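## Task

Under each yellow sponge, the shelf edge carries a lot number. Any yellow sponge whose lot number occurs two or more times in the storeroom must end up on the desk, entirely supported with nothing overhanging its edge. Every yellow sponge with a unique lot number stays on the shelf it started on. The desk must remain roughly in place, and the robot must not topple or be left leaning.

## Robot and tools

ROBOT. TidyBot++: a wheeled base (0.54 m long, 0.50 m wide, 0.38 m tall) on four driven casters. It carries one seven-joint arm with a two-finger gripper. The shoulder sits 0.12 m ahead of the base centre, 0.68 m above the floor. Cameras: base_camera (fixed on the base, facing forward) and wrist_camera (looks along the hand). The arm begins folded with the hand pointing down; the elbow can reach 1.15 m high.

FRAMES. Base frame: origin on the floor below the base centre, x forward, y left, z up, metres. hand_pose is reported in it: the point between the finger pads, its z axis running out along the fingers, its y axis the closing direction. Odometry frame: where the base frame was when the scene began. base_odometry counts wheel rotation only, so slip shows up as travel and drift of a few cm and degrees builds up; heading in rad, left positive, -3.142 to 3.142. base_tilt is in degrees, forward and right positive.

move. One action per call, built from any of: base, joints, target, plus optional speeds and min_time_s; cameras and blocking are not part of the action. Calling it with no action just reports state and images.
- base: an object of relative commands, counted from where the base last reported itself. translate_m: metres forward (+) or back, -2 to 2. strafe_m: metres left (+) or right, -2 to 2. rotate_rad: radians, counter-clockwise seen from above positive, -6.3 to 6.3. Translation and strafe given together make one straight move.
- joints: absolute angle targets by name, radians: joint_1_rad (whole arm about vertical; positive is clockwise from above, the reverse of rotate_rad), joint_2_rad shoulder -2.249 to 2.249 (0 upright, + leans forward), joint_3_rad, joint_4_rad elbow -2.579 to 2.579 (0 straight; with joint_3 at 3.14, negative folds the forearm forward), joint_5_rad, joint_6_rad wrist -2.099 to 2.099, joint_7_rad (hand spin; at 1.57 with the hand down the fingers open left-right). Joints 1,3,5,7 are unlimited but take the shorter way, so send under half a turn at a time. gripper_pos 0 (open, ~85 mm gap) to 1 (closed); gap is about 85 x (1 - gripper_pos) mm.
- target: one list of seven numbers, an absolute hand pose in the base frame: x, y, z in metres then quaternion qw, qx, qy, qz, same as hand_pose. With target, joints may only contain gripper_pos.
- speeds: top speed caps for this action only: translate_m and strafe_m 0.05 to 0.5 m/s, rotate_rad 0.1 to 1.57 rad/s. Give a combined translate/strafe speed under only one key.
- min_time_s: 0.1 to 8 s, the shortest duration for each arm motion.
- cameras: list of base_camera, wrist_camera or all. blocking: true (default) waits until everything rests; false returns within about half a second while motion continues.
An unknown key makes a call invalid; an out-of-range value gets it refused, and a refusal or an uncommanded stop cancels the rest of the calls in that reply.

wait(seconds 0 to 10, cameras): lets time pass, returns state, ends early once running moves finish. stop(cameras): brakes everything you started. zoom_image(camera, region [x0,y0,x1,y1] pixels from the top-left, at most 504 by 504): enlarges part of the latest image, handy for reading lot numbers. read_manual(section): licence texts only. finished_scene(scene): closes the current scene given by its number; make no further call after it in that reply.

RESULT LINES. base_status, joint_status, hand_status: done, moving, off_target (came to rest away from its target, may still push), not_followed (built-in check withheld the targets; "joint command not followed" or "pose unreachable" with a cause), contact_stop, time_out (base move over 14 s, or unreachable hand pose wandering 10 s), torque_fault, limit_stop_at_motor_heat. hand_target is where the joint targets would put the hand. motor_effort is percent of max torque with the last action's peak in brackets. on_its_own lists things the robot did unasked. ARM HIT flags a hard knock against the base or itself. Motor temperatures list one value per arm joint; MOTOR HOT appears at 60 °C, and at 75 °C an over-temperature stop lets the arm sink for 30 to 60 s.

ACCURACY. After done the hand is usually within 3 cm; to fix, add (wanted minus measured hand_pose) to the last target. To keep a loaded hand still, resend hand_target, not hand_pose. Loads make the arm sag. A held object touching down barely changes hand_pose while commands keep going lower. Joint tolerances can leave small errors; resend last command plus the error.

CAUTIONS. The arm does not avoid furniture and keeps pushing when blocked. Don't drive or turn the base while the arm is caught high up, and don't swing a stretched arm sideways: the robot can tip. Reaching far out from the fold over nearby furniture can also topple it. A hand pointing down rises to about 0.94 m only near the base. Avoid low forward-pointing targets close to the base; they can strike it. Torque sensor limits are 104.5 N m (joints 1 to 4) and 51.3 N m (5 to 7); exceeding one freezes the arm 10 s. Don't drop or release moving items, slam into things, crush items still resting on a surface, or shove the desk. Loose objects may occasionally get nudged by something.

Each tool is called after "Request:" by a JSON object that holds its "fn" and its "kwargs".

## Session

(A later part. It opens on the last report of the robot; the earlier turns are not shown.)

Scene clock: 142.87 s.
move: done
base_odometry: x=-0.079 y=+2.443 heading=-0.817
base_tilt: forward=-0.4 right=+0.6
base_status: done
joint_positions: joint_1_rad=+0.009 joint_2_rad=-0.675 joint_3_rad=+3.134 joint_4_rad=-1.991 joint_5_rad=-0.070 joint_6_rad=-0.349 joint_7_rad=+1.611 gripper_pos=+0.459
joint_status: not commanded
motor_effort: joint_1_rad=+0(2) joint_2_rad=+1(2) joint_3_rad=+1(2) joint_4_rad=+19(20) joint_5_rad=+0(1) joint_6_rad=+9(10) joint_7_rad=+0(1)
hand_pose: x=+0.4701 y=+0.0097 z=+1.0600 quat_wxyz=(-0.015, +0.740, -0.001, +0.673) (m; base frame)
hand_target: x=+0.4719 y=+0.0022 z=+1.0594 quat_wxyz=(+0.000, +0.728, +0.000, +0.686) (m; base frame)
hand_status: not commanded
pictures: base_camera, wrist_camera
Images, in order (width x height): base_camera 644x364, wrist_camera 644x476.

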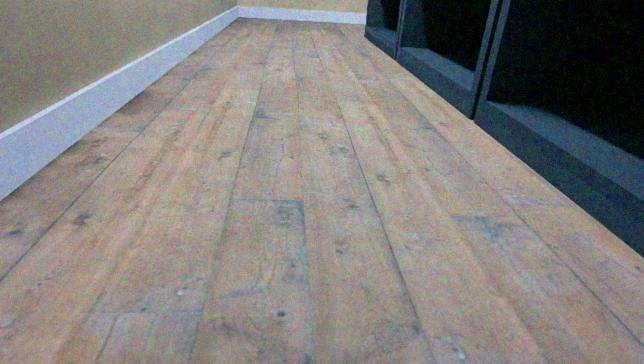

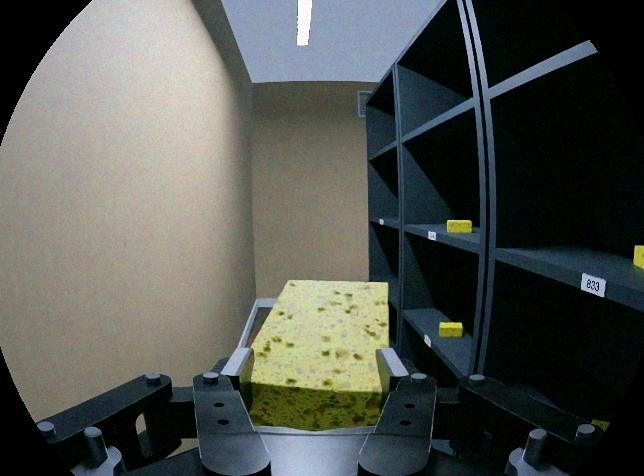

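Request:
{"fn": "move", "kwargs": {"base": {"rotate_rad": 0.09}}}

Request:
{"fn": "move", "kwargs": {"base": {"translate_m": 1.9}, "cameras": ["base_camera", "wrist_camera"]}}

Scene clock: 144.10 s.
move: done
base_odometry: x=-0.079 y=+2.443 heading=-0.728
base_tilt: forward=-0.4 right=+0.6
base_status: done
joint_positions: joint_1_rad=+0.009 joint_2_rad=-0.675 joint_3_rad=+3.134 joint_4_rad=-1.991 joint_5_rad=-0.070 joint_6_rad=-0.349 joint_7_rad=+1.611 gripper_pos=+0.459
joint_status: not commanded
motor_effort: joint_1_rad=-1(1) joint_2_rad=+1(2) joint_3_rad=+1(2) joint_4_rad=+20(21) joint_5_rad=+0(1) joint_6_rad=+8(10) joint_7_rad=+0(1)
hand_pose: x=+0.4701 y=+0.0097 z=+1.0600 quat_wxyz=(-0.015, +0.740, -0.001, +0.673) (m; base frame)
hand_target: x=+0.4719 y=+0.0022 z=+1.0594 quat_wxyz=(+0.000, +0.728, +0.000, +0.686) (m; base frame)
hand_status: not commanded
pictures: none

Scene clock: 148.33 s.
move: done
base_odometry: x=+1.339 y=+1.179 heading=-0.726
base_tilt: forward=-0.3 right=+0.6
base_status: done
joint_positions: joint_1_rad=+0.009 joint_2_rad=-0.675 joint_3_rad=+3.134 joint_4_rad=-1.992 joint_5_rad=-0.070 joint_6_rad=-0.348 joint_7_rad=+1.611 gripper_pos=+0.459
joint_status: not commanded
motor_effort: joint_1_rad=+0(1) joint_2_rad=+1(6) joint_3_rad=+1(1) joint_4_rad=+19(20) joint_5_rad=+0(1) joint_6_rad=+9(10) joint_7_rad=+0(1)
hand_pose: x=+0.4700 y=+0.0097 z=+1.0603 quat_wxyz=(-0.015, +0.739, -0.001, +0.673) (m; base frame)
hand_target: x=+0.4719 y=+0.0022 z=+1.0594 quat_wxyz=(+0.000, +0.728, +0.000, +0.686) (m; base frame)
hand_status: not commanded
pictures: base_camera, wrist_camera
Images, in order (width x height): base_camera 644x364, wrist_camera 644x476.

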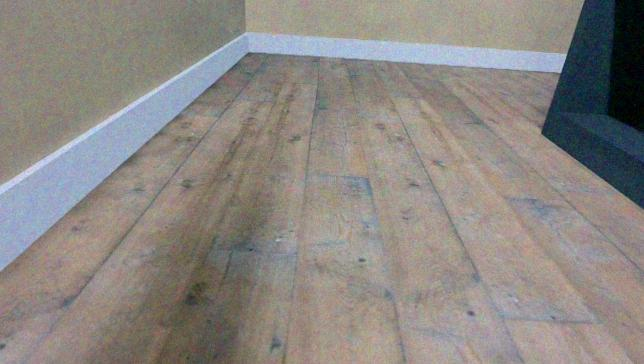

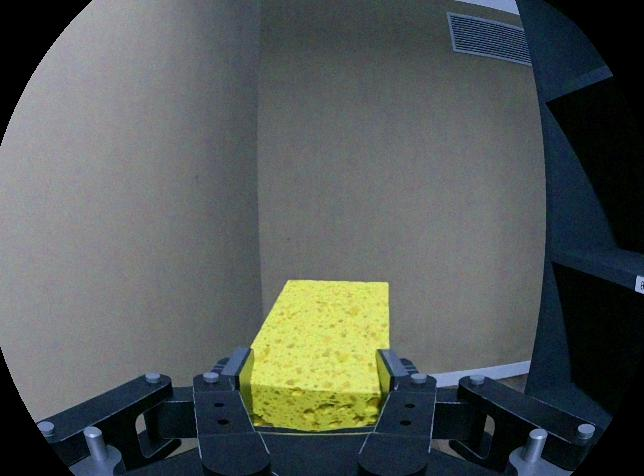

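Request:
{"fn": "move", "kwargs": {"base": {"translate_m": 1.58}, "cameras": ["base_camera"]}}

Request:
{"fn": "move", "kwargs": {"base": {"rotate_rad": -1.57}, "speeds": {"rotate_rad": 0.8}, "cameras": ["base_camera", "wrist_camera"]}}

Scene clock: 152.40 s.
move: done
base_odometry: x=+2.520 y=+0.130 heading=-0.725
base_tilt: forward=-0.4 right=+0.6
base_status: done
joint_positions: joint_1_rad=+0.009 joint_2_rad=-0.676 joint_3_rad=+3.134 joint_4_rad=-1.992 joint_5_rad=-0.070 joint_6_rad=-0.347 joint_7_rad=+1.611 gripper_pos=+0.459
joint_status: not commanded
motor_effort: joint_1_rad=+0(1) joint_2_rad=+1(4) joint_3_rad=+1(1) joint_4_rad=+19(20) joint_5_rad=+0(1) joint_6_rad=+9(10) joint_7_rad=+0(1)
hand_pose: x=+0.4698 y=+0.0097 z=+1.0606 quat_wxyz=(-0.015, +0.739, -0.001, +0.674) (m; base frame)
hand_target: x=+0.4719 y=+0.0022 z=+1.0594 quat_wxyz=(+0.000, +0.728, +0.000, +0.686) (m; base frame)
hand_status: not commanded
pictures: base_camera
Images, in order (width x height): base_camera 644x364.

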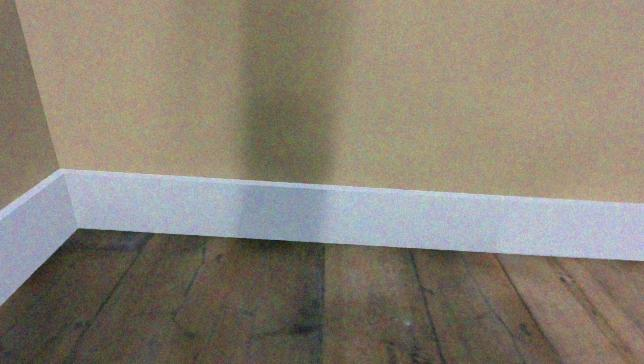

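Scene clock: 155.17 s.
move: done
base_odometry: x=+2.520 y=+0.130 heading=-2.295
base_tilt: forward=-0.4 right=+0.6
base_status: done
joint_positions: joint_1_rad=+0.009 joint_2_rad=-0.676 joint_3_rad=+3.134 joint_4_rad=-1.992 joint_5_rad=-0.070 joint_6_rad=-0.347 joint_7_rad=+1.611 gripper_pos=+0.459
joint_status: not commanded
motor_effort: joint_1_rad=+0(1) joint_2_rad=+2(2) joint_3_rad=+1(3) joint_4_rad=+20(20) joint_5_rad=+0(1) joint_6_rad=+9(10) joint_7_rad=+0(1)
hand_pose: x=+0.4698 y=+0.0097 z=+1.0606 quat_wxyz=(-0.015, +0.739, -0.001, +0.674) (m; base frame)
hand_target: x=+0.4719 y=+0.0022 z=+1.0594 quat_wxyz=(+0.000, +0.728, +0.000, +0.686) (m; base frame)
hand_status: not commanded
pictures: base_camera, wrist_camera
Images, in order (width x height): base_camera 644x364, wrist_camera 644x476.

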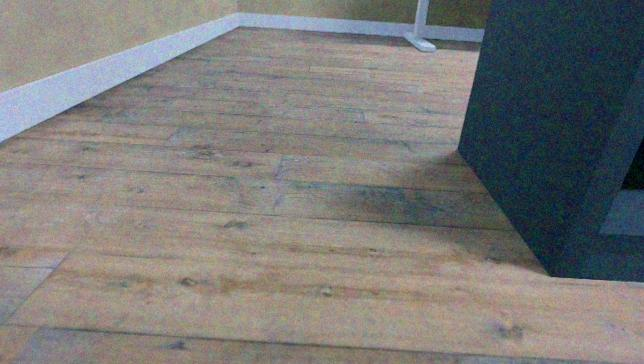

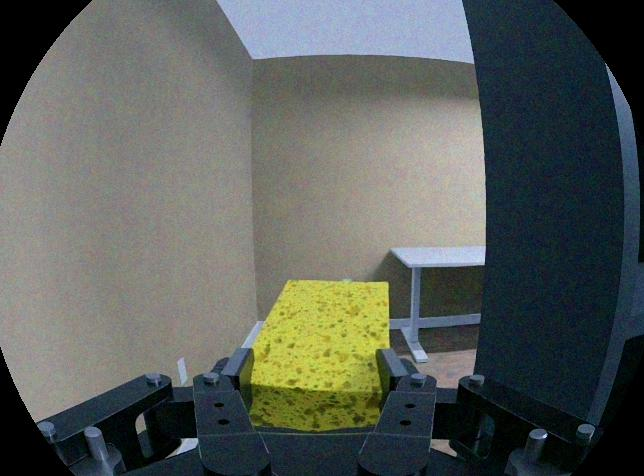

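Request:
{"fn": "move", "kwargs": {"base": {"translate_m": 1.5, "strafe_m": 0.1}, "cameras": ["base_camera", "wrist_camera"]}}

Scene clock: 159.13 s.
move: done
base_odometry: x=+1.602 y=-1.060 heading=-2.295
base_tilt: forward=-0.3 right=+0.6
base_status: done
joint_positions: joint_1_rad=+0.009 joint_2_rad=-0.676 joint_3_rad=+3.134 joint_4_rad=-1.992 joint_5_rad=-0.070 joint_6_rad=-0.347 joint_7_rad=+1.611 gripper_pos=+0.459
joint_status: not commanded
motor_effort: joint_1_rad=+0(1) joint_2_rad=+2(6) joint_3_rad=+1(1) joint_4_rad=+19(20) joint_5_rad=+0(1) joint_6_rad=+9(10) joint_7_rad=+0(1)
hand_pose: x=+0.4699 y=+0.0097 z=+1.0606 quat_wxyz=(-0.015, +0.739, -0.001, +0.674) (m; base frame)
hand_target: x=+0.4719 y=+0.0022 z=+1.0594 quat_wxyz=(+0.000, +0.728, +0.000, +0.686) (m; base frame)
hand_status: not commanded
pictures: base_camera, wrist_camera
Images, in order (width x height): base_camera 644x364, wrist_camera 644x476.

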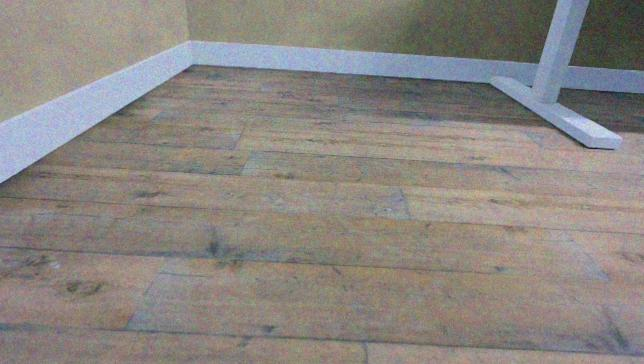

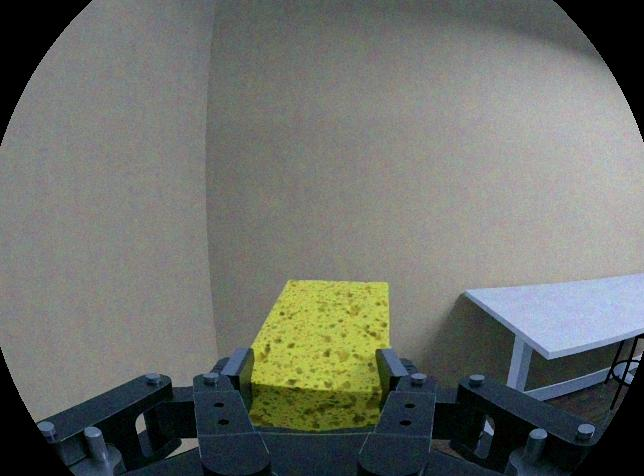

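Request:
{"fn": "move", "kwargs": {"base": {"translate_m": 0.25}}}

Request:
{"fn": "move", "kwargs": {"base": {"strafe_m": -0.8}, "cameras": ["base_camera", "wrist_camera"]}}

Scene clock: 161.20 s.
move: done
base_odometry: x=+1.436 y=-1.248 heading=-2.294
base_tilt: forward=-0.3 right=+0.6
base_status: done
joint_positions: joint_1_rad=+0.009 joint_2_rad=-0.672 joint_3_rad=+3.134 joint_4_rad=-1.993 joint_5_rad=-0.070 joint_6_rad=-0.346 joint_7_rad=+1.611 gripper_pos=+0.459
joint_status: not commanded
motor_effort: joint_1_rad=+0(1) joint_2_rad=+1(4) joint_3_rad=+1(1) joint_4_rad=+19(20) joint_5_rad=+0(1) joint_6_rad=+9(10) joint_7_rad=+0(1)
hand_pose: x=+0.4715 y=+0.0096 z=+1.0591 quat_wxyz=(-0.015, +0.740, -0.001, +0.672) (m; base frame)
hand_target: x=+0.4719 y=+0.0022 z=+1.0594 quat_wxyz=(+0.000, +0.728, +0.000, +0.686) (m; base frame)
hand_status: not commanded
pictures: none

Scene clock: 163.80 s.
move: done
base_odometry: x=+0.837 y=-0.718 heading=-2.293
base_tilt: forward=-0.3 right=+0.6
base_status: done
joint_positions: joint_1_rad=+0.009 joint_2_rad=-0.672 joint_3_rad=+3.135 joint_4_rad=-1.993 joint_5_rad=-0.070 joint_6_rad=-0.346 joint_7_rad=+1.611 gripper_pos=+0.459
joint_status: not commanded
motor_effort: joint_1_rad=+0(1) joint_2_rad=+1(2) joint_3_rad=+1(3) joint_4_rad=+19(20) joint_5_rad=+1(1) joint_6_rad=+9(10) joint_7_rad=+0(1)
hand_pose: x=+0.4715 y=+0.0088 z=+1.0592 quat_wxyz=(-0.015, +0.740, -0.002, +0.672) (m; base frame)
hand_target: x=+0.4719 y=+0.0022 z=+1.0594 quat_wxyz=(+0.000, +0.728, +0.000, +0.686) (m; base frame)
hand_status: not commanded
pictures: base_camera, wrist_camera
Images, in order (width x height): base_camera 644x364, wrist_camera 644x476.

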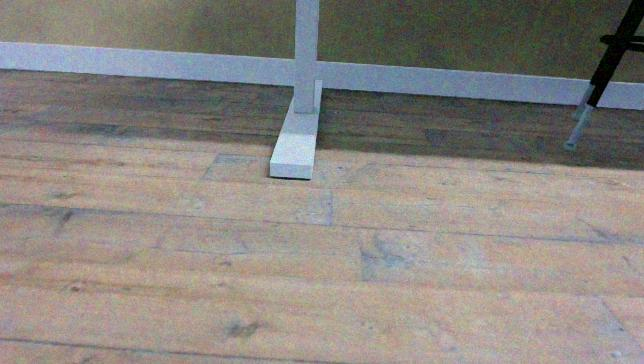

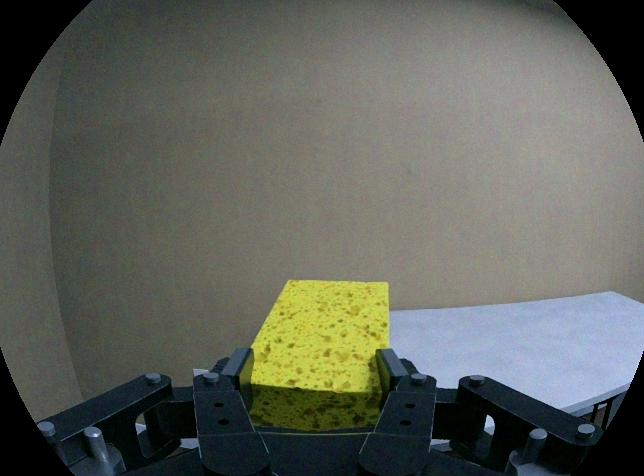

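Request:
{"fn": "move", "kwargs": {"base": {"rotate_rad": -0.1}}}

Request:
{"fn": "move", "kwargs": {"base": {"strafe_m": -0.5}, "cameras": ["base_camera", "wrist_camera"]}}

Scene clock: 165.03 s.
move: done
base_odometry: x=+0.836 y=-0.718 heading=-2.394
base_tilt: forward=-0.3 right=+0.6
base_status: done
joint_positions: joint_1_rad=+0.008 joint_2_rad=-0.672 joint_3_rad=+3.137 joint_4_rad=-1.993 joint_5_rad=-0.069 joint_6_rad=-0.346 joint_7_rad=+1.611 gripper_pos=+0.459
joint_status: not commanded
motor_effort: joint_1_rad=+0(1) joint_2_rad=+2(2) joint_3_rad=+1(2) joint_4_rad=+19(20) joint_5_rad=+1(1) joint_6_rad=+10(10) joint_7_rad=+0(1)
hand_pose: x=+0.4715 y=+0.0080 z=+1.0592 quat_wxyz=(-0.014, +0.740, -0.002, +0.672) (m; base frame)
hand_target: x=+0.4719 y=+0.0022 z=+1.0594 quat_wxyz=(+0.000, +0.728, +0.000, +0.686) (m; base frame)
hand_status: not commanded
pictures: none

Scene clock: 167.13 s.
move: done
base_odometry: x=+0.496 y=-0.351 heading=-2.394
base_tilt: forward=-0.4 right=+0.6
base_status: done
joint_positions: joint_1_rad=+0.008 joint_2_rad=-0.672 joint_3_rad=+3.142 joint_4_rad=-1.993 joint_5_rad=-0.069 joint_6_rad=-0.346 joint_7_rad=+1.611 gripper_pos=+0.459
joint_status: not commanded
motor_effort: joint_1_rad=+0(1) joint_2_rad=+1(2) joint_3_rad=+1(4) joint_4_rad=+19(20) joint_5_rad=+1(1) joint_6_rad=+9(10) joint_7_rad=+0(1)
hand_pose: x=+0.4716 y=+0.0054 z=+1.0593 quat_wxyz=(-0.014, +0.740, -0.005, +0.672) (m; base frame)
hand_target: x=+0.4719 y=+0.0022 z=+1.0594 quat_wxyz=(+0.000, +0.728, +0.000, +0.686) (m; base frame)
hand_status: not commanded
pictures: base_camera, wrist_camera
Images, in order (width x height): base_camera 644x364, wrist_camera 644x476.

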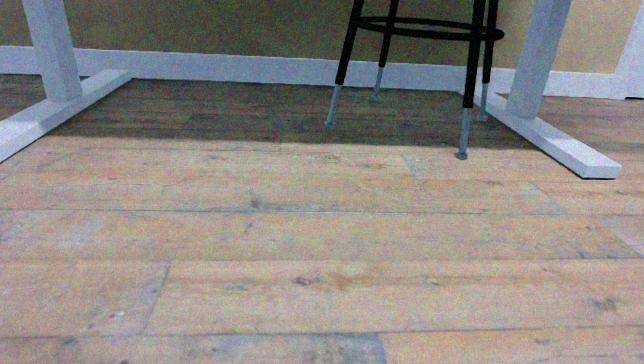

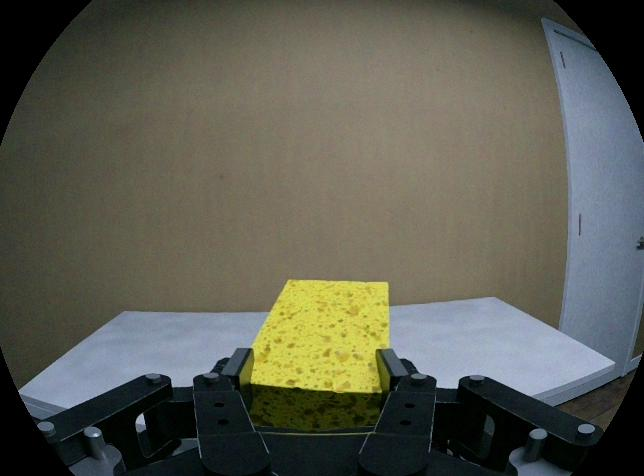

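Request:
{"fn": "move", "kwargs": {"joints": {"joint_6_rad": -0.9}, "min_time_s": 1.5, "cameras": ["wrist_camera"]}}

Scene clock: 170.63 s.
move: done
base_odometry: x=+0.496 y=-0.351 heading=-2.394
base_tilt: forward=-0.3 right=+0.6
base_status: not commanded
joint_positions: joint_1_rad=+0.008 joint_2_rad=-0.672 joint_3_rad=+3.142 joint_4_rad=-1.993 joint_5_rad=-0.069 joint_6_rad=-0.837 joint_7_rad=+1.611 gripper_pos=+0.459
joint_status: all done
motor_effort: joint_1_rad=+0(1) joint_2_rad=+2(2) joint_3_rad=+1(1) joint_4_rad=+19(20) joint_5_rad=+0(1) joint_6_rad=+8(11) joint_7_rad=+0(1)
hand_pose: x=+0.4209 y=+0.0145 z=+0.9170 quat_wxyz=(-0.022, +0.881, +0.006, +0.473) (m; base frame)
hand_target: x=+0.4034 y=+0.0019 z=+0.8823 quat_wxyz=(+0.000, +0.902, +0.000, +0.431) (m; base frame)
hand_status: not commanded
pictures: wrist_camera
Images, in order (width x height): wrist_camera 644x476.

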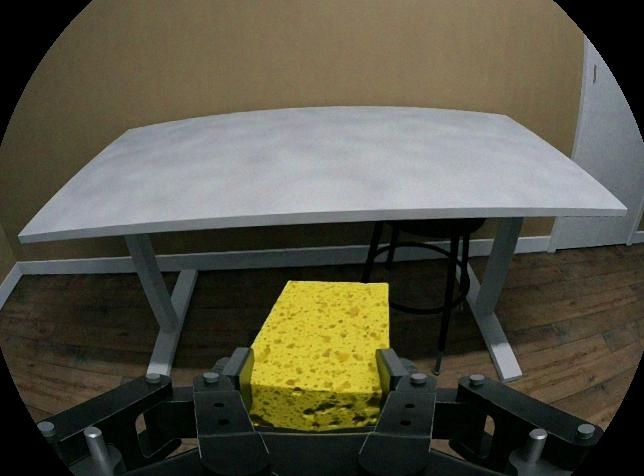

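Request:
{"fn": "move", "kwargs": {"base": {"translate_m": 0.3, "strafe_m": -0.05}, "speeds": {"translate_m": 0.3}, "cameras": ["base_camera", "wrist_camera"]}}

Scene clock: 173.37 s.
move: done
base_odometry: x=+0.242 y=-0.519 heading=-2.395
base_tilt: forward=-0.3 right=+0.6
base_status: done
joint_positions: joint_1_rad=+0.008 joint_2_rad=-0.674 joint_3_rad=+3.142 joint_4_rad=-1.993 joint_5_rad=-0.068 joint_6_rad=-0.840 joint_7_rad=+1.611 gripper_pos=+0.459
joint_status: not commanded
motor_effort: joint_1_rad=-1(1) joint_2_rad=+2(5) joint_3_rad=+1(1) joint_4_rad=+18(20) joint_5_rad=+0(0) joint_6_rad=+8(9) joint_7_rad=+0(1)
hand_pose: x=+0.4198 y=+0.0144 z=+0.9170 quat_wxyz=(-0.022, +0.881, +0.006, +0.473) (m; base frame)
hand_target: x=+0.4034 y=+0.0019 z=+0.8823 quat_wxyz=(+0.000, +0.902, +0.000, +0.431) (m; base frame)
hand_status: not commanded
pictures: base_camera, wrist_camera
Images, in order (width x height): base_camera 644x364, wrist_camera 644x476.

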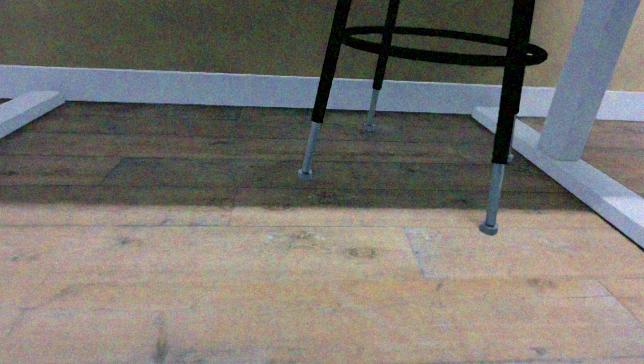

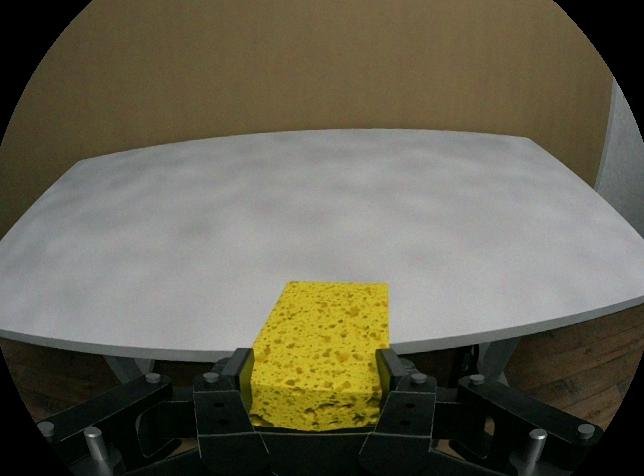

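Request:
{"fn": "move", "kwargs": {"joints": {"joint_1_rad": 0.0, "joint_2_rad": 0.37, "joint_3_rad": 3.14, "joint_4_rad": -1.63, "joint_5_rad": 0.0, "joint_6_rad": 0.12, "joint_7_rad": 1.57}, "min_time_s": 3, "cameras": ["wrist_camera"]}}

Scene clock: 177.73 s.
move: done
base_odometry: x=+0.242 y=-0.519 heading=-2.395
base_tilt: forward=-0.3 right=+0.6
base_status: not commanded
joint_positions: joint_1_rad=+0.008 joint_2_rad=+0.336 joint_3_rad=+3.142 joint_4_rad=-1.667 joint_5_rad=-0.068 joint_6_rad=+0.046 joint_7_rad=+1.611 gripper_pos=+0.459
joint_status: all done
motor_effort: joint_1_rad=-1(2) joint_2_rad=-28(30) joint_3_rad=+0(2) joint_4_rad=+18(20) joint_5_rad=+1(2) joint_6_rad=+9(10) joint_7_rad=+0(1)
hand_pose: x=+0.8315 y=-0.0058 z=+0.8305 quat_wxyz=(-0.004, +0.829, -0.016, +0.558) (m; base frame)
hand_target: x=+0.8535 y=+0.0023 z=+0.8486 quat_wxyz=(-0.001, +0.808, +0.000, +0.590) (m; base frame)
hand_status: not commanded
pictures: wrist_camera
Images, in order (width x height): wrist_camera 644x476.

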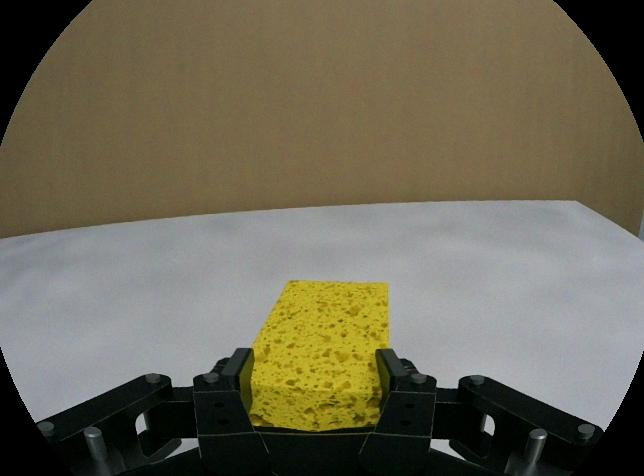

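Request:
{"fn": "move", "kwargs": {"joints": {"joint_1_rad": 0.0, "joint_2_rad": 0.475, "joint_3_rad": 3.14, "joint_4_rad": -1.71, "joint_5_rad": 0.0, "joint_6_rad": 0.37, "joint_7_rad": 1.57}, "min_time_s": 2, "cameras": ["wrist_camera"]}}

Scene clock: 180.27 s.
move: done
base_odometry: x=+0.242 y=-0.519 heading=-2.395
base_tilt: forward=-0.3 right=+0.6
base_status: not commanded
joint_positions: joint_1_rad=+0.008 joint_2_rad=+0.427 joint_3_rad=+3.142 joint_4_rad=-1.670 joint_5_rad=-0.068 joint_6_rad=+0.295 joint_7_rad=+1.611 gripper_pos=+0.459
joint_status: all done
motor_effort: joint_1_rad=+0(2) joint_2_rad=-30(31) joint_3_rad=+0(1) joint_4_rad=+17(19) joint_5_rad=+1(2) joint_6_rad=+9(10) joint_7_rad=+0(1)
hand_pose: x=+0.8679 y=-0.0113 z=+0.8351 quat_wxyz=(+0.003, +0.784, -0.019, +0.620) (m; base frame)
hand_target: x=+0.8704 y=+0.0023 z=+0.7996 quat_wxyz=(-0.001, +0.788, +0.000, +0.616) (m; base frame)
hand_status: not commanded
pictures: wrist_camera
Images, in order (width x height): wrist_camera 644x476.

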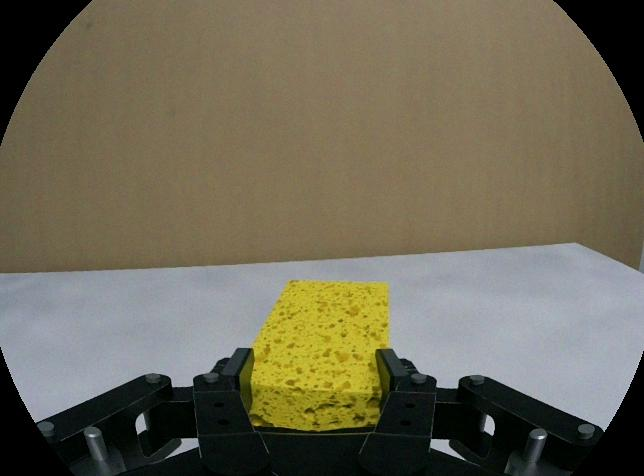

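Request:
{"fn": "move", "kwargs": {"joints": {"joint_2_rad": 0.54, "joint_4_rad": -1.80, "joint_6_rad": 0.43}, "min_time_s": 3, "cameras": ["wrist_camera"]}}

Scene clock: 185.50 s.
move: done
base_odometry: x=+0.242 y=-0.519 heading=-2.395
base_tilt: forward=-0.3 right=+0.6
base_status: not commanded
joint_positions: joint_1_rad=+0.008 joint_2_rad=+0.477 joint_3_rad=+3.142 joint_4_rad=-1.751 joint_5_rad=-0.068 joint_6_rad=+0.370 joint_7_rad=+1.609 gripper_pos=+0.459
joint_status: all done
motor_effort: joint_1_rad=+0(1) joint_2_rad=-29(32) joint_3_rad=+1(1) joint_4_rad=+15(18) joint_5_rad=+1(1) joint_6_rad=+8(10) joint_7_rad=+0(1)
hand_pose: x=+0.8594 y=-0.0127 z=+0.7748 quat_wxyz=(+0.005, +0.801, -0.021, +0.598) (m; base frame)
hand_target: x=+0.8547 y=+0.0023 z=+0.7205 quat_wxyz=(-0.001, +0.816, +0.000, +0.578) (m; base frame)
hand_status: not commanded
pictures: wrist_camera
Images, in order (width x height): wrist_camera 644x476.

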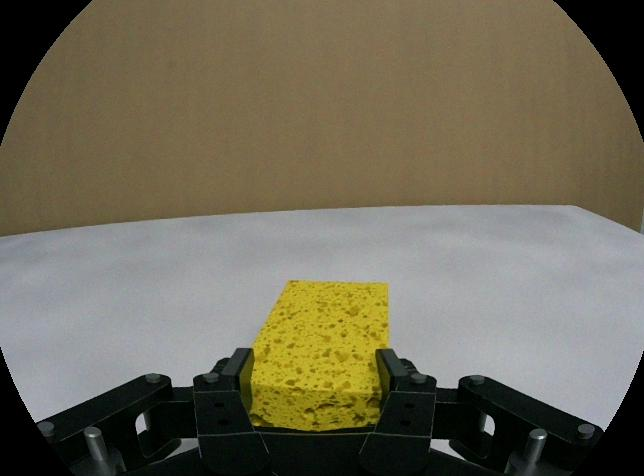

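Request:
{"fn": "move", "kwargs": {"joints": {"joint_2_rad": 0.57, "joint_4_rad": -1.84, "joint_6_rad": 0.50}, "min_time_s": 2, "cameras": ["wrist_camera"]}}

Request:
{"fn": "move", "kwargs": {"joints": {"joint_2_rad": 0.59, "joint_4_rad": -1.86, "joint_6_rad": 0.52}, "min_time_s": 2, "cameras": ["wrist_camera"]}}

Scene clock: 188.10 s.
move: done
base_odometry: x=+0.242 y=-0.519 heading=-2.395
base_tilt: forward=-0.3 right=+0.6
base_status: not commanded
joint_positions: joint_1_rad=+0.007 joint_2_rad=+0.490 joint_3_rad=+3.142 joint_4_rad=-1.783 joint_5_rad=-0.068 joint_6_rad=+0.455 joint_7_rad=+1.608 gripper_pos=+0.459
joint_status: all done
motor_effort: joint_1_rad=+2(2) joint_2_rad=-24(29) joint_3_rad=+2(2) joint_4_rad=+13(15) joint_5_rad=+1(1) joint_6_rad=+6(8) joint_7_rad=+0(0)
hand_pose: x=+0.8586 y=-0.0133 z=+0.7738 quat_wxyz=(+0.007, +0.789, -0.022, +0.614) (m; base frame)
hand_target: x=+0.8496 y=+0.0023 z=+0.6986 quat_wxyz=(-0.001, +0.816, +0.000, +0.578) (m; base frame)
hand_status: not commanded
pictures: wrist_camera
Images, in order (width x height): wrist_camera 644x476.

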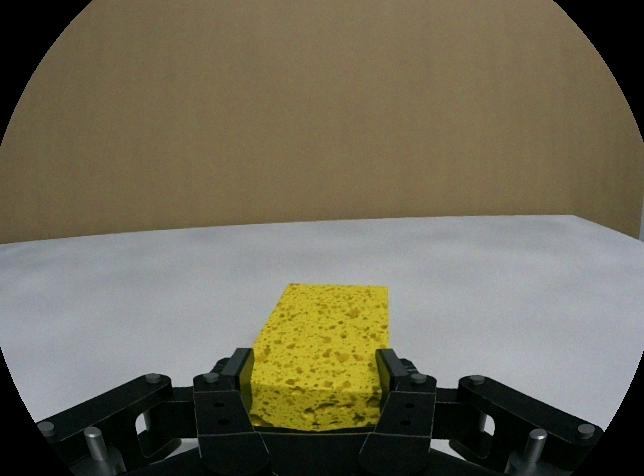

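Scene clock: 190.40 s.
move: off_target
base_odometry: x=+0.242 y=-0.519 heading=-2.395
base_tilt: forward=-0.3 right=+0.6
base_status: not commanded
joint_positions: joint_1_rad=+0.006 joint_2_rad=+0.496 joint_3_rad=+3.142 joint_4_rad=-1.795 joint_5_rad=-0.068 joint_6_rad=+0.491 joint_7_rad=+1.607 gripper_pos=+0.459
joint_status: joint_4_rad off_target (ended at -1.795, target -1.860); the others done
motor_effort: joint_1_rad=+2(2) joint_2_rad=-22(26) joint_3_rad=+2(2) joint_4_rad=+11(14) joint_5_rad=+0(1) joint_6_rad=+4(6) joint_7_rad=+0(1)
hand_pose: x=+0.8583 y=-0.0132 z=+0.7732 quat_wxyz=(+0.007, +0.784, -0.022, +0.621) (m; base frame)
hand_target: x=+0.8450 y=+0.0023 z=+0.6799 quat_wxyz=(-0.001, +0.822, +0.000, +0.569) (m; base frame)
hand_status: not commanded
pictures: wrist_camera
Images, in order (width x height): wrist_camera 644x476.

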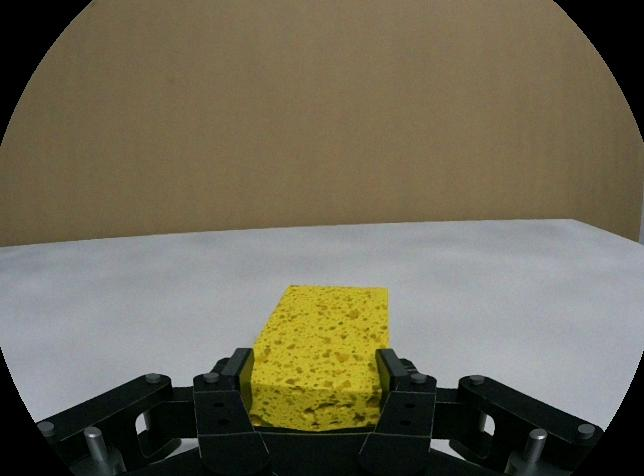

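Request:
{"fn": "move", "kwargs": {"joints": {"joint_2_rad": 0.54, "joint_4_rad": -1.81, "joint_6_rad": 0.48}, "min_time_s": 1}}

Request:
{"fn": "move", "kwargs": {"joints": {"gripper_pos": 0.0}, "cameras": ["wrist_camera"]}}

Scene clock: 191.97 s.
move: done
base_odometry: x=+0.242 y=-0.519 heading=-2.395
base_tilt: forward=-0.3 right=+0.6
base_status: not commanded
joint_positions: joint_1_rad=+0.006 joint_2_rad=+0.496 joint_3_rad=+3.142 joint_4_rad=-1.795 joint_5_rad=-0.068 joint_6_rad=+0.491 joint_7_rad=+1.607 gripper_pos=+0.459
joint_status: all done
motor_effort: joint_1_rad=+2(2) joint_2_rad=-22(24) joint_3_rad=+2(2) joint_4_rad=+11(12) joint_5_rad=+0(0) joint_6_rad=+4(5) joint_7_rad=+0(1)
hand_pose: x=+0.8584 y=-0.0132 z=+0.7734 quat_wxyz=(+0.007, +0.783, -0.022, +0.621) (m; base frame)
hand_target: x=+0.8564 y=+0.0023 z=+0.7301 quat_wxyz=(-0.001, +0.805, +0.000, +0.594) (m; base frame)
hand_status: not commanded
pictures: none

Scene clock: 192.80 s.
move: done
base_odometry: x=+0.242 y=-0.519 heading=-2.395
base_tilt: forward=-0.3 right=+0.6
base_status: not commanded
joint_positions: joint_1_rad=+0.005 joint_2_rad=+0.511 joint_3_rad=+3.142 joint_4_rad=-1.797 joint_5_rad=-0.068 joint_6_rad=+0.491 joint_7_rad=+1.607 gripper_pos=+0.000
joint_status: all done
motor_effort: joint_1_rad=-1(2) joint_2_rad=-30(32) joint_3_rad=+0(2) joint_4_rad=+16(17) joint_5_rad=+1(1) joint_6_rad=+9(9) joint_7_rad=+0(1)
hand_pose: x=+0.8592 y=-0.0126 z=+0.7617 quat_wxyz=(+0.007, +0.788, -0.021, +0.615) (m; base frame)
hand_target: x=+0.8564 y=+0.0023 z=+0.7301 quat_wxyz=(-0.001, +0.805, +0.000, +0.594) (m; base frame)
hand_status: not commanded
pictures: wrist_camera
Images, in order (width x height): wrist_camera 644x476.

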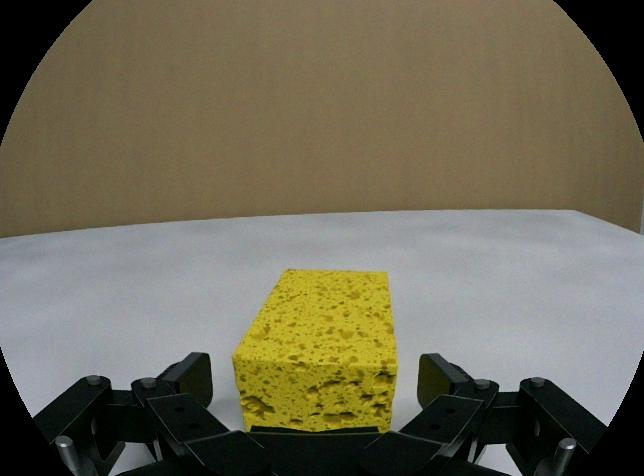

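Request:
{"fn": "move", "kwargs": {"base": {"translate_m": -0.35}, "speeds": {"translate_m": 0.3}, "cameras": ["wrist_camera", "base_camera"]}}

Scene clock: 195.00 s.
move: done
base_odometry: x=+0.499 y=-0.281 heading=-2.395
base_tilt: forward=-0.3 right=+0.6
base_status: done
joint_positions: joint_1_rad=+0.005 joint_2_rad=+0.512 joint_3_rad=+3.142 joint_4_rad=-1.797 joint_5_rad=-0.068 joint_6_rad=+0.491 joint_7_rad=+1.607 gripper_pos=+0.000
joint_status: not commanded
motor_effort: joint_1_rad=+0(3) joint_2_rad=-30(37) joint_3_rad=+0(2) joint_4_rad=+15(17) joint_5_rad=+1(1) joint_6_rad=+9(10) joint_7_rad=+0(1)
hand_pose: x=+0.8593 y=-0.0123 z=+0.7608 quat_wxyz=(+0.007, +0.789, -0.021, +0.614) (m; base frame)
hand_target: x=+0.8564 y=+0.0023 z=+0.7301 quat_wxyz=(-0.001, +0.805, +0.000, +0.594) (m; base frame)
hand_status: not commanded
pictures: base_camera, wrist_camera
Images, in order (width x height): base_camera 644x364, wrist_camera 644x476.

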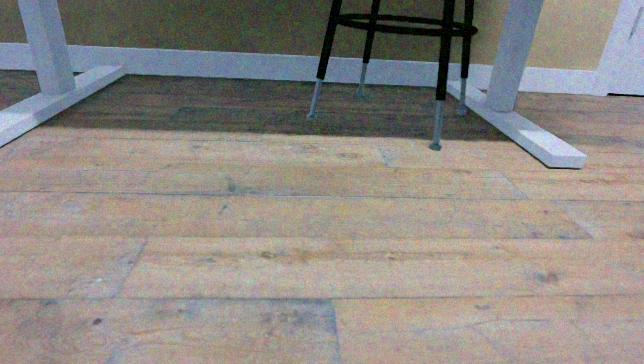

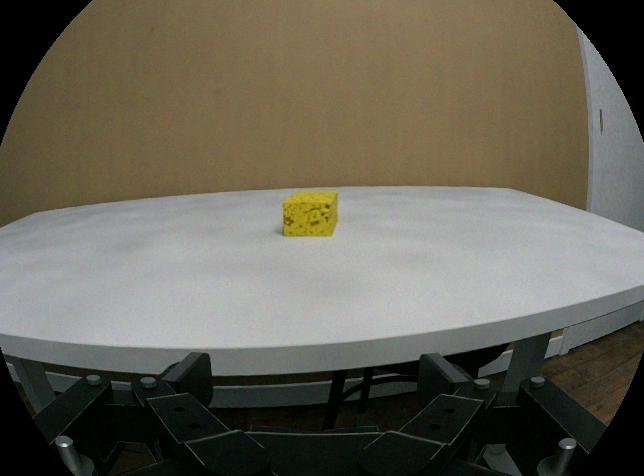

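Request:
{"fn": "move", "kwargs": {"joints": {"joint_1_rad": 0.0, "joint_2_rad": -0.9, "joint_3_rad": 3.14, "joint_4_rad": -2.4, "joint_5_rad": 0.0, "joint_6_rad": -0.4, "joint_7_rad": 1.57}, "min_time_s": 2.5}}

Request:
{"fn": "move", "kwargs": {"base": {"rotate_rad": -1.57}, "cameras": ["wrist_camera", "base_camera"]}}

Scene clock: 198.23 s.
move: done
base_odometry: x=+0.499 y=-0.281 heading=-2.395
base_tilt: forward=-0.4 right=+0.6
base_status: not commanded
joint_positions: joint_1_rad=+0.005 joint_2_rad=-0.882 joint_3_rad=+3.142 joint_4_rad=-2.356 joint_5_rad=-0.068 joint_6_rad=-0.332 joint_7_rad=+1.607 gripper_pos=+0.000
joint_status: all done
motor_effort: joint_1_rad=-1(2) joint_2_rad=+6(32) joint_3_rad=+1(1) joint_4_rad=+20(21) joint_5_rad=+0(2) joint_6_rad=+9(10) joint_7_rad=+0(2)
hand_pose: x=+0.4098 y=+0.0067 z=+0.9072 quat_wxyz=(-0.016, +0.785, -0.006, +0.619) (m; base frame)
hand_target: x=+0.3975 y=+0.0019 z=+0.8649 quat_wxyz=(+0.000, +0.813, +0.000, +0.582) (m; base frame)
hand_status: not commanded
pictures: none

Scene clock: 200.53 s.
move: done
base_odometry: x=+0.499 y=-0.281 heading=+2.319
base_tilt: forward=-0.4 right=+0.6
base_status: done
joint_positions: joint_1_rad=+0.005 joint_2_rad=-0.882 joint_3_rad=+3.142 joint_4_rad=-2.356 joint_5_rad=-0.068 joint_6_rad=-0.335 joint_7_rad=+1.607 gripper_pos=+0.000
joint_status: not commanded
motor_effort: joint_1_rad=+0(1) joint_2_rad=+6(6) joint_3_rad=+1(2) joint_4_rad=+19(20) joint_5_rad=+1(1) joint_6_rad=+9(9) joint_7_rad=-1(1)
hand_pose: x=+0.4096 y=+0.0067 z=+0.9062 quat_wxyz=(-0.016, +0.786, -0.006, +0.618) (m; base frame)
hand_target: x=+0.3975 y=+0.0019 z=+0.8649 quat_wxyz=(+0.000, +0.813, +0.000, +0.582) (m; base frame)
hand_status: not commanded
pictures: base_camera, wrist_camera
Images, in order (width x height): base_camera 644x364, wrist_camera 644x476.

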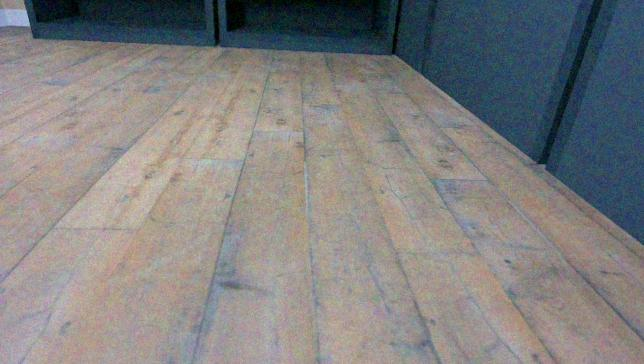

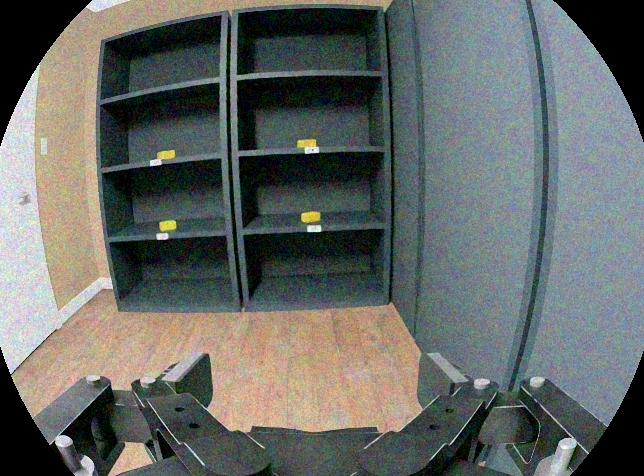

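Request:
{"fn": "move", "kwargs": {"base": {"rotate_rad": 0.075}}}

Request:
{"fn": "move", "kwargs": {"base": {"translate_m": 0.95, "strafe_m": 0.75}, "cameras": ["wrist_camera", "base_camera"]}}

Scene clock: 201.80 s.
move: done
base_odometry: x=+0.499 y=-0.281 heading=+2.393
base_tilt: forward=-0.4 right=+0.6
base_status: done
joint_positions: joint_1_rad=+0.005 joint_2_rad=-0.882 joint_3_rad=+3.142 joint_4_rad=-2.356 joint_5_rad=-0.068 joint_6_rad=-0.335 joint_7_rad=+1.607 gripper_pos=+0.000
joint_status: not commanded
motor_effort: joint_1_rad=+0(1) joint_2_rad=+6(6) joint_3_rad=+1(1) joint_4_rad=+20(20) joint_5_rad=+0(1) joint_6_rad=+9(9) joint_7_rad=+0(1)
hand_pose: x=+0.4095 y=+0.0068 z=+0.9062 quat_wxyz=(-0.016, +0.786, -0.006, +0.618) (m; base frame)
hand_target: x=+0.3975 y=+0.0019 z=+0.8649 quat_wxyz=(+0.000, +0.813, +0.000, +0.582) (m; base frame)
hand_status: not commanded
pictures: none

Scene clock: 205.63 s.
move: done
base_odometry: x=-0.708 y=-0.184 heading=+2.393
base_tilt: forward=-0.3 right=+0.6
base_status: done
joint_positions: joint_1_rad=+0.005 joint_2_rad=-0.885 joint_3_rad=+3.142 joint_4_rad=-2.357 joint_5_rad=-0.068 joint_6_rad=-0.337 joint_7_rad=+1.607 gripper_pos=+0.000
joint_status: not commanded
motor_effort: joint_1_rad=-1(1) joint_2_rad=+6(7) joint_3_rad=+1(2) joint_4_rad=+19(20) joint_5_rad=+0(1) joint_6_rad=+9(10) joint_7_rad=+0(1)
hand_pose: x=+0.4087 y=+0.0068 z=+0.9064 quat_wxyz=(-0.016, +0.786, -0.006, +0.618) (m; base frame)
hand_target: x=+0.3975 y=+0.0019 z=+0.8649 quat_wxyz=(+0.000, +0.813, +0.000, +0.582) (m; base frame)
hand_status: not commanded
pictures: base_camera, wrist_camera
Images, in order (width x height): base_camera 644x364, wrist_camera 644x476.

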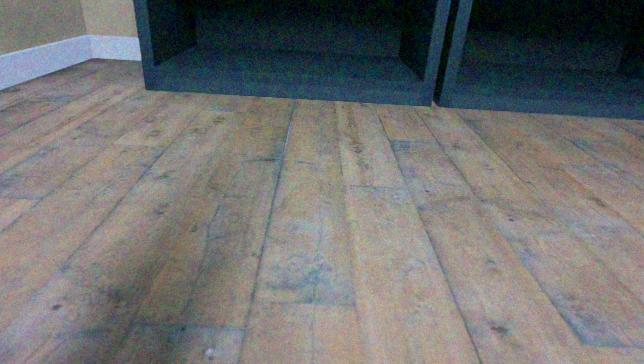

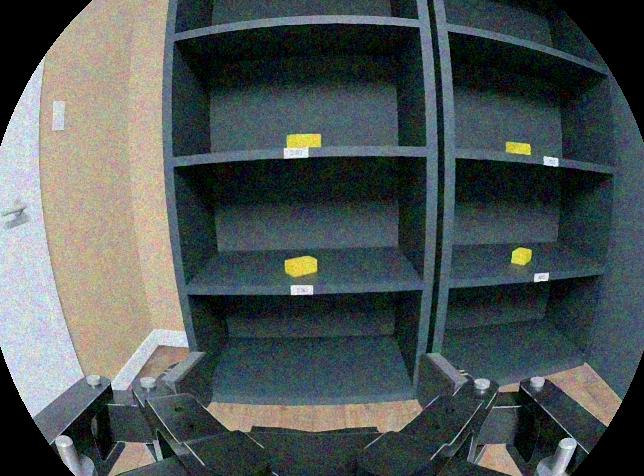

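Request:
{"fn": "move", "kwargs": {"joints": {"joint_1_rad": 0.0, "joint_2_rad": -0.21, "joint_3_rad": 3.14, "joint_4_rad": -1.455, "joint_5_rad": 0.0, "joint_6_rad": -0.62, "joint_7_rad": 1.57}, "min_time_s": 2.5}}

Request:
{"fn": "move", "kwargs": {"base": {"translate_m": 0.45, "strafe_m": 0.03}, "speeds": {"translate_m": 0.3}, "cameras": ["wrist_camera", "base_camera"]}}

Scene clock: 209.13 s.
move: done
base_odometry: x=-0.708 y=-0.184 heading=+2.393
base_tilt: forward=-0.3 right=+0.6
base_status: not commanded
joint_positions: joint_1_rad=+0.005 joint_2_rad=-0.233 joint_3_rad=+3.142 joint_4_rad=-1.491 joint_5_rad=-0.068 joint_6_rad=-0.554 joint_7_rad=+1.607 gripper_pos=+0.000
joint_status: all done
motor_effort: joint_1_rad=+0(2) joint_2_rad=-11(12) joint_3_rad=+1(2) joint_4_rad=+19(21) joint_5_rad=+0(2) joint_6_rad=+9(10) joint_7_rad=+0(1)
hand_pose: x=+0.6234 y=+0.0098 z=+1.1139 quat_wxyz=(-0.019, +0.787, +0.001, +0.617) (m; base frame)
hand_target: x=+0.6270 y=+0.0023 z=+1.1037 quat_wxyz=(-0.001, +0.803, +0.000, +0.596) (m; base frame)
hand_status: not commanded
pictures: none

Scene clock: 211.50 s.
move: done
base_odometry: x=-1.058 y=+0.100 heading=+2.393
base_tilt: forward=-0.3 right=+0.6
base_status: done
joint_positions: joint_1_rad=+0.005 joint_2_rad=-0.220 joint_3_rad=+3.142 joint_4_rad=-1.488 joint_5_rad=-0.068 joint_6_rad=-0.557 joint_7_rad=+1.607 gripper_pos=+0.000
joint_status: not commanded
motor_effort: joint_1_rad=+0(1) joint_2_rad=-11(15) joint_3_rad=+1(1) joint_4_rad=+19(20) joint_5_rad=+0(1) joint_6_rad=+9(10) joint_7_rad=+0(1)
hand_pose: x=+0.6284 y=+0.0099 z=+1.1083 quat_wxyz=(-0.019, +0.791, +0.000, +0.612) (m; base frame)
hand_target: x=+0.6270 y=+0.0023 z=+1.1037 quat_wxyz=(-0.001, +0.803, +0.000, +0.596) (m; base frame)
hand_status: not commanded
pictures: base_camera, wrist_camera
Images, in order (width x height): base_camera 644x364, wrist_camera 644x476.

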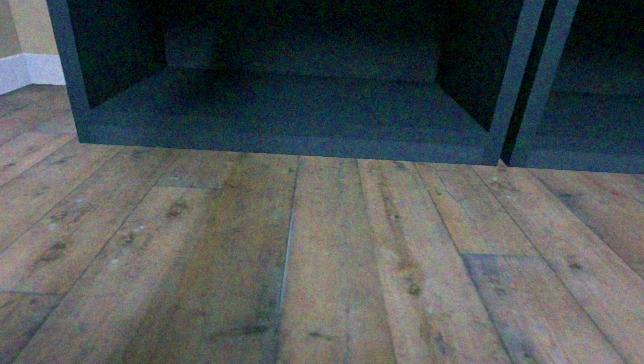

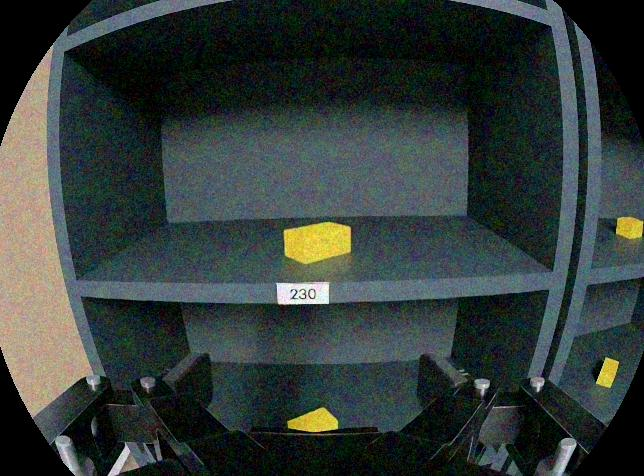

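Request:
{"fn": "move", "kwargs": {"base": {"translate_m": 0.1, "strafe_m": 0.5}, "speeds": {"translate_m": 0.3}, "cameras": ["base_camera"]}}

Request:
{"fn": "move", "kwargs": {"joints": {"joint_1_rad": 0.785}, "min_time_s": 2, "cameras": ["wrist_camera"]}}

Scene clock: 215.73 s.
move: done
base_odometry: x=-1.472 y=-0.198 heading=+2.393
base_tilt: forward=-0.3 right=+0.6
base_status: done
joint_positions: joint_1_rad=+0.005 joint_2_rad=-0.220 joint_3_rad=+3.141 joint_4_rad=-1.488 joint_5_rad=-0.067 joint_6_rad=-0.558 joint_7_rad=+1.607 gripper_pos=+0.000
joint_status: not commanded
motor_effort: joint_1_rad=+0(2) joint_2_rad=-12(12) joint_3_rad=+0(3) joint_4_rad=+18(20) joint_5_rad=+0(1) joint_6_rad=+8(9) joint_7_rad=+0(1)
hand_pose: x=+0.6284 y=+0.0101 z=+1.1082 quat_wxyz=(-0.019, +0.791, +0.001, +0.612) (m; base frame)
hand_target: x=+0.6270 y=+0.0023 z=+1.1037 quat_wxyz=(-0.001, +0.803, +0.000, +0.596) (m; base frame)
hand_status: not commanded
pictures: base_camera
Images, in order (width x height): base_camera 644x364.

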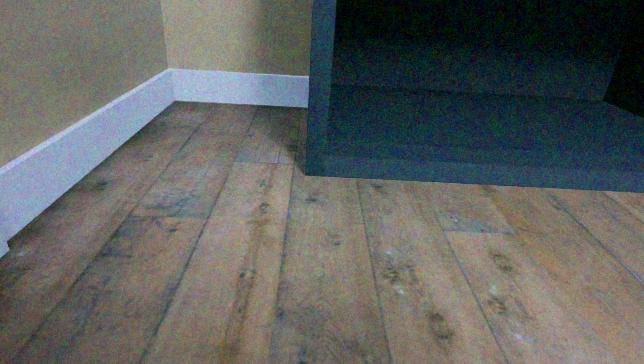

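Scene clock: 218.03 s.
move: done
base_odometry: x=-1.472 y=-0.198 heading=+2.393
base_tilt: forward=-0.3 right=+0.6
base_status: not commanded
joint_positions: joint_1_rad=+0.768 joint_2_rad=-0.220 joint_3_rad=+3.141 joint_4_rad=-1.488 joint_5_rad=-0.067 joint_6_rad=-0.558 joint_7_rad=+1.607 gripper_pos=+0.000
joint_status: all done
motor_effort: joint_1_rad=-1(2) joint_2_rad=-11(12) joint_3_rad=+0(2) joint_4_rad=+19(20) joint_5_rad=+0(1) joint_6_rad=+9(10) joint_7_rad=+0(1)
hand_pose: x=+0.4941 y=-0.3448 z=+1.1082 quat_wxyz=(+0.210, +0.734, -0.294, +0.575) (m; base frame)
hand_target: x=+0.4800 y=-0.3575 z=+1.1037 quat_wxyz=(+0.227, +0.742, -0.307, +0.551) (m; base frame)
hand_status: not commanded
pictures: wrist_camera
Images, in order (width x height): wrist_camera 644x476.

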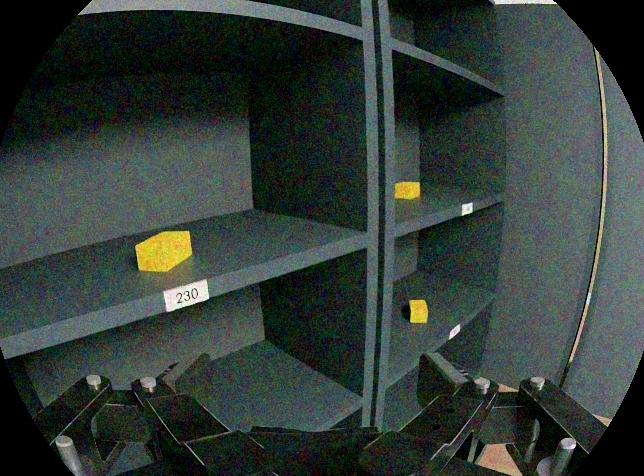

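Request:
{"fn": "move", "kwargs": {"base": {"translate_m": 0.42}, "speeds": {"translate_m": 0.2}, "cameras": ["wrist_camera", "base_camera"]}}

Scene clock: 221.17 s.
move: done
base_odometry: x=-1.780 y=+0.088 heading=+2.393
base_tilt: forward=-0.4 right=+0.6
base_status: done
joint_positions: joint_1_rad=+0.771 joint_2_rad=-0.219 joint_3_rad=+3.141 joint_4_rad=-1.487 joint_5_rad=-0.067 joint_6_rad=-0.559 joint_7_rad=+1.607 gripper_pos=+0.000
joint_status: not commanded
motor_effort: joint_1_rad=-1(2) joint_2_rad=-11(15) joint_3_rad=+0(2) joint_4_rad=+18(20) joint_5_rad=+0(1) joint_6_rad=+9(9) joint_7_rad=+0(1)
hand_pose: x=+0.4932 y=-0.3463 z=+1.1080 quat_wxyz=(+0.211, +0.734, -0.295, +0.574) (m; base frame)
hand_target: x=+0.4800 y=-0.3575 z=+1.1037 quat_wxyz=(+0.227, +0.742, -0.307, +0.551) (m; base frame)
hand_status: not commanded
pictures: base_camera, wrist_camera
Images, in order (width x height): base_camera 644x364, wrist_camera 644x476.

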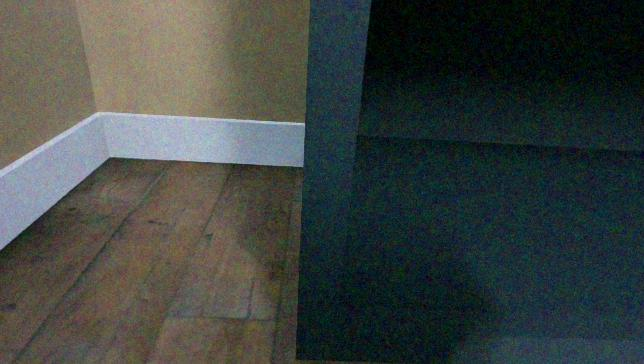

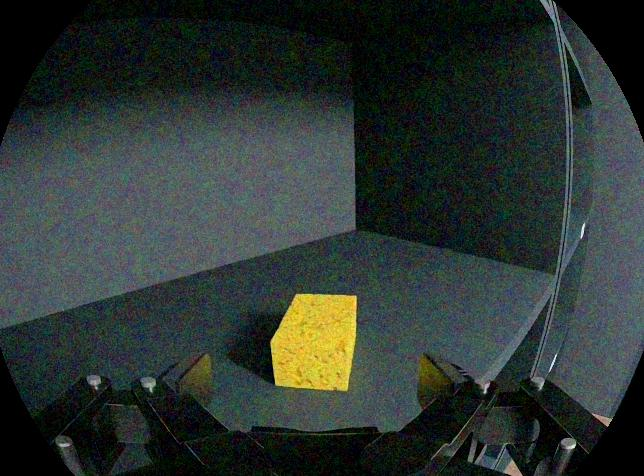

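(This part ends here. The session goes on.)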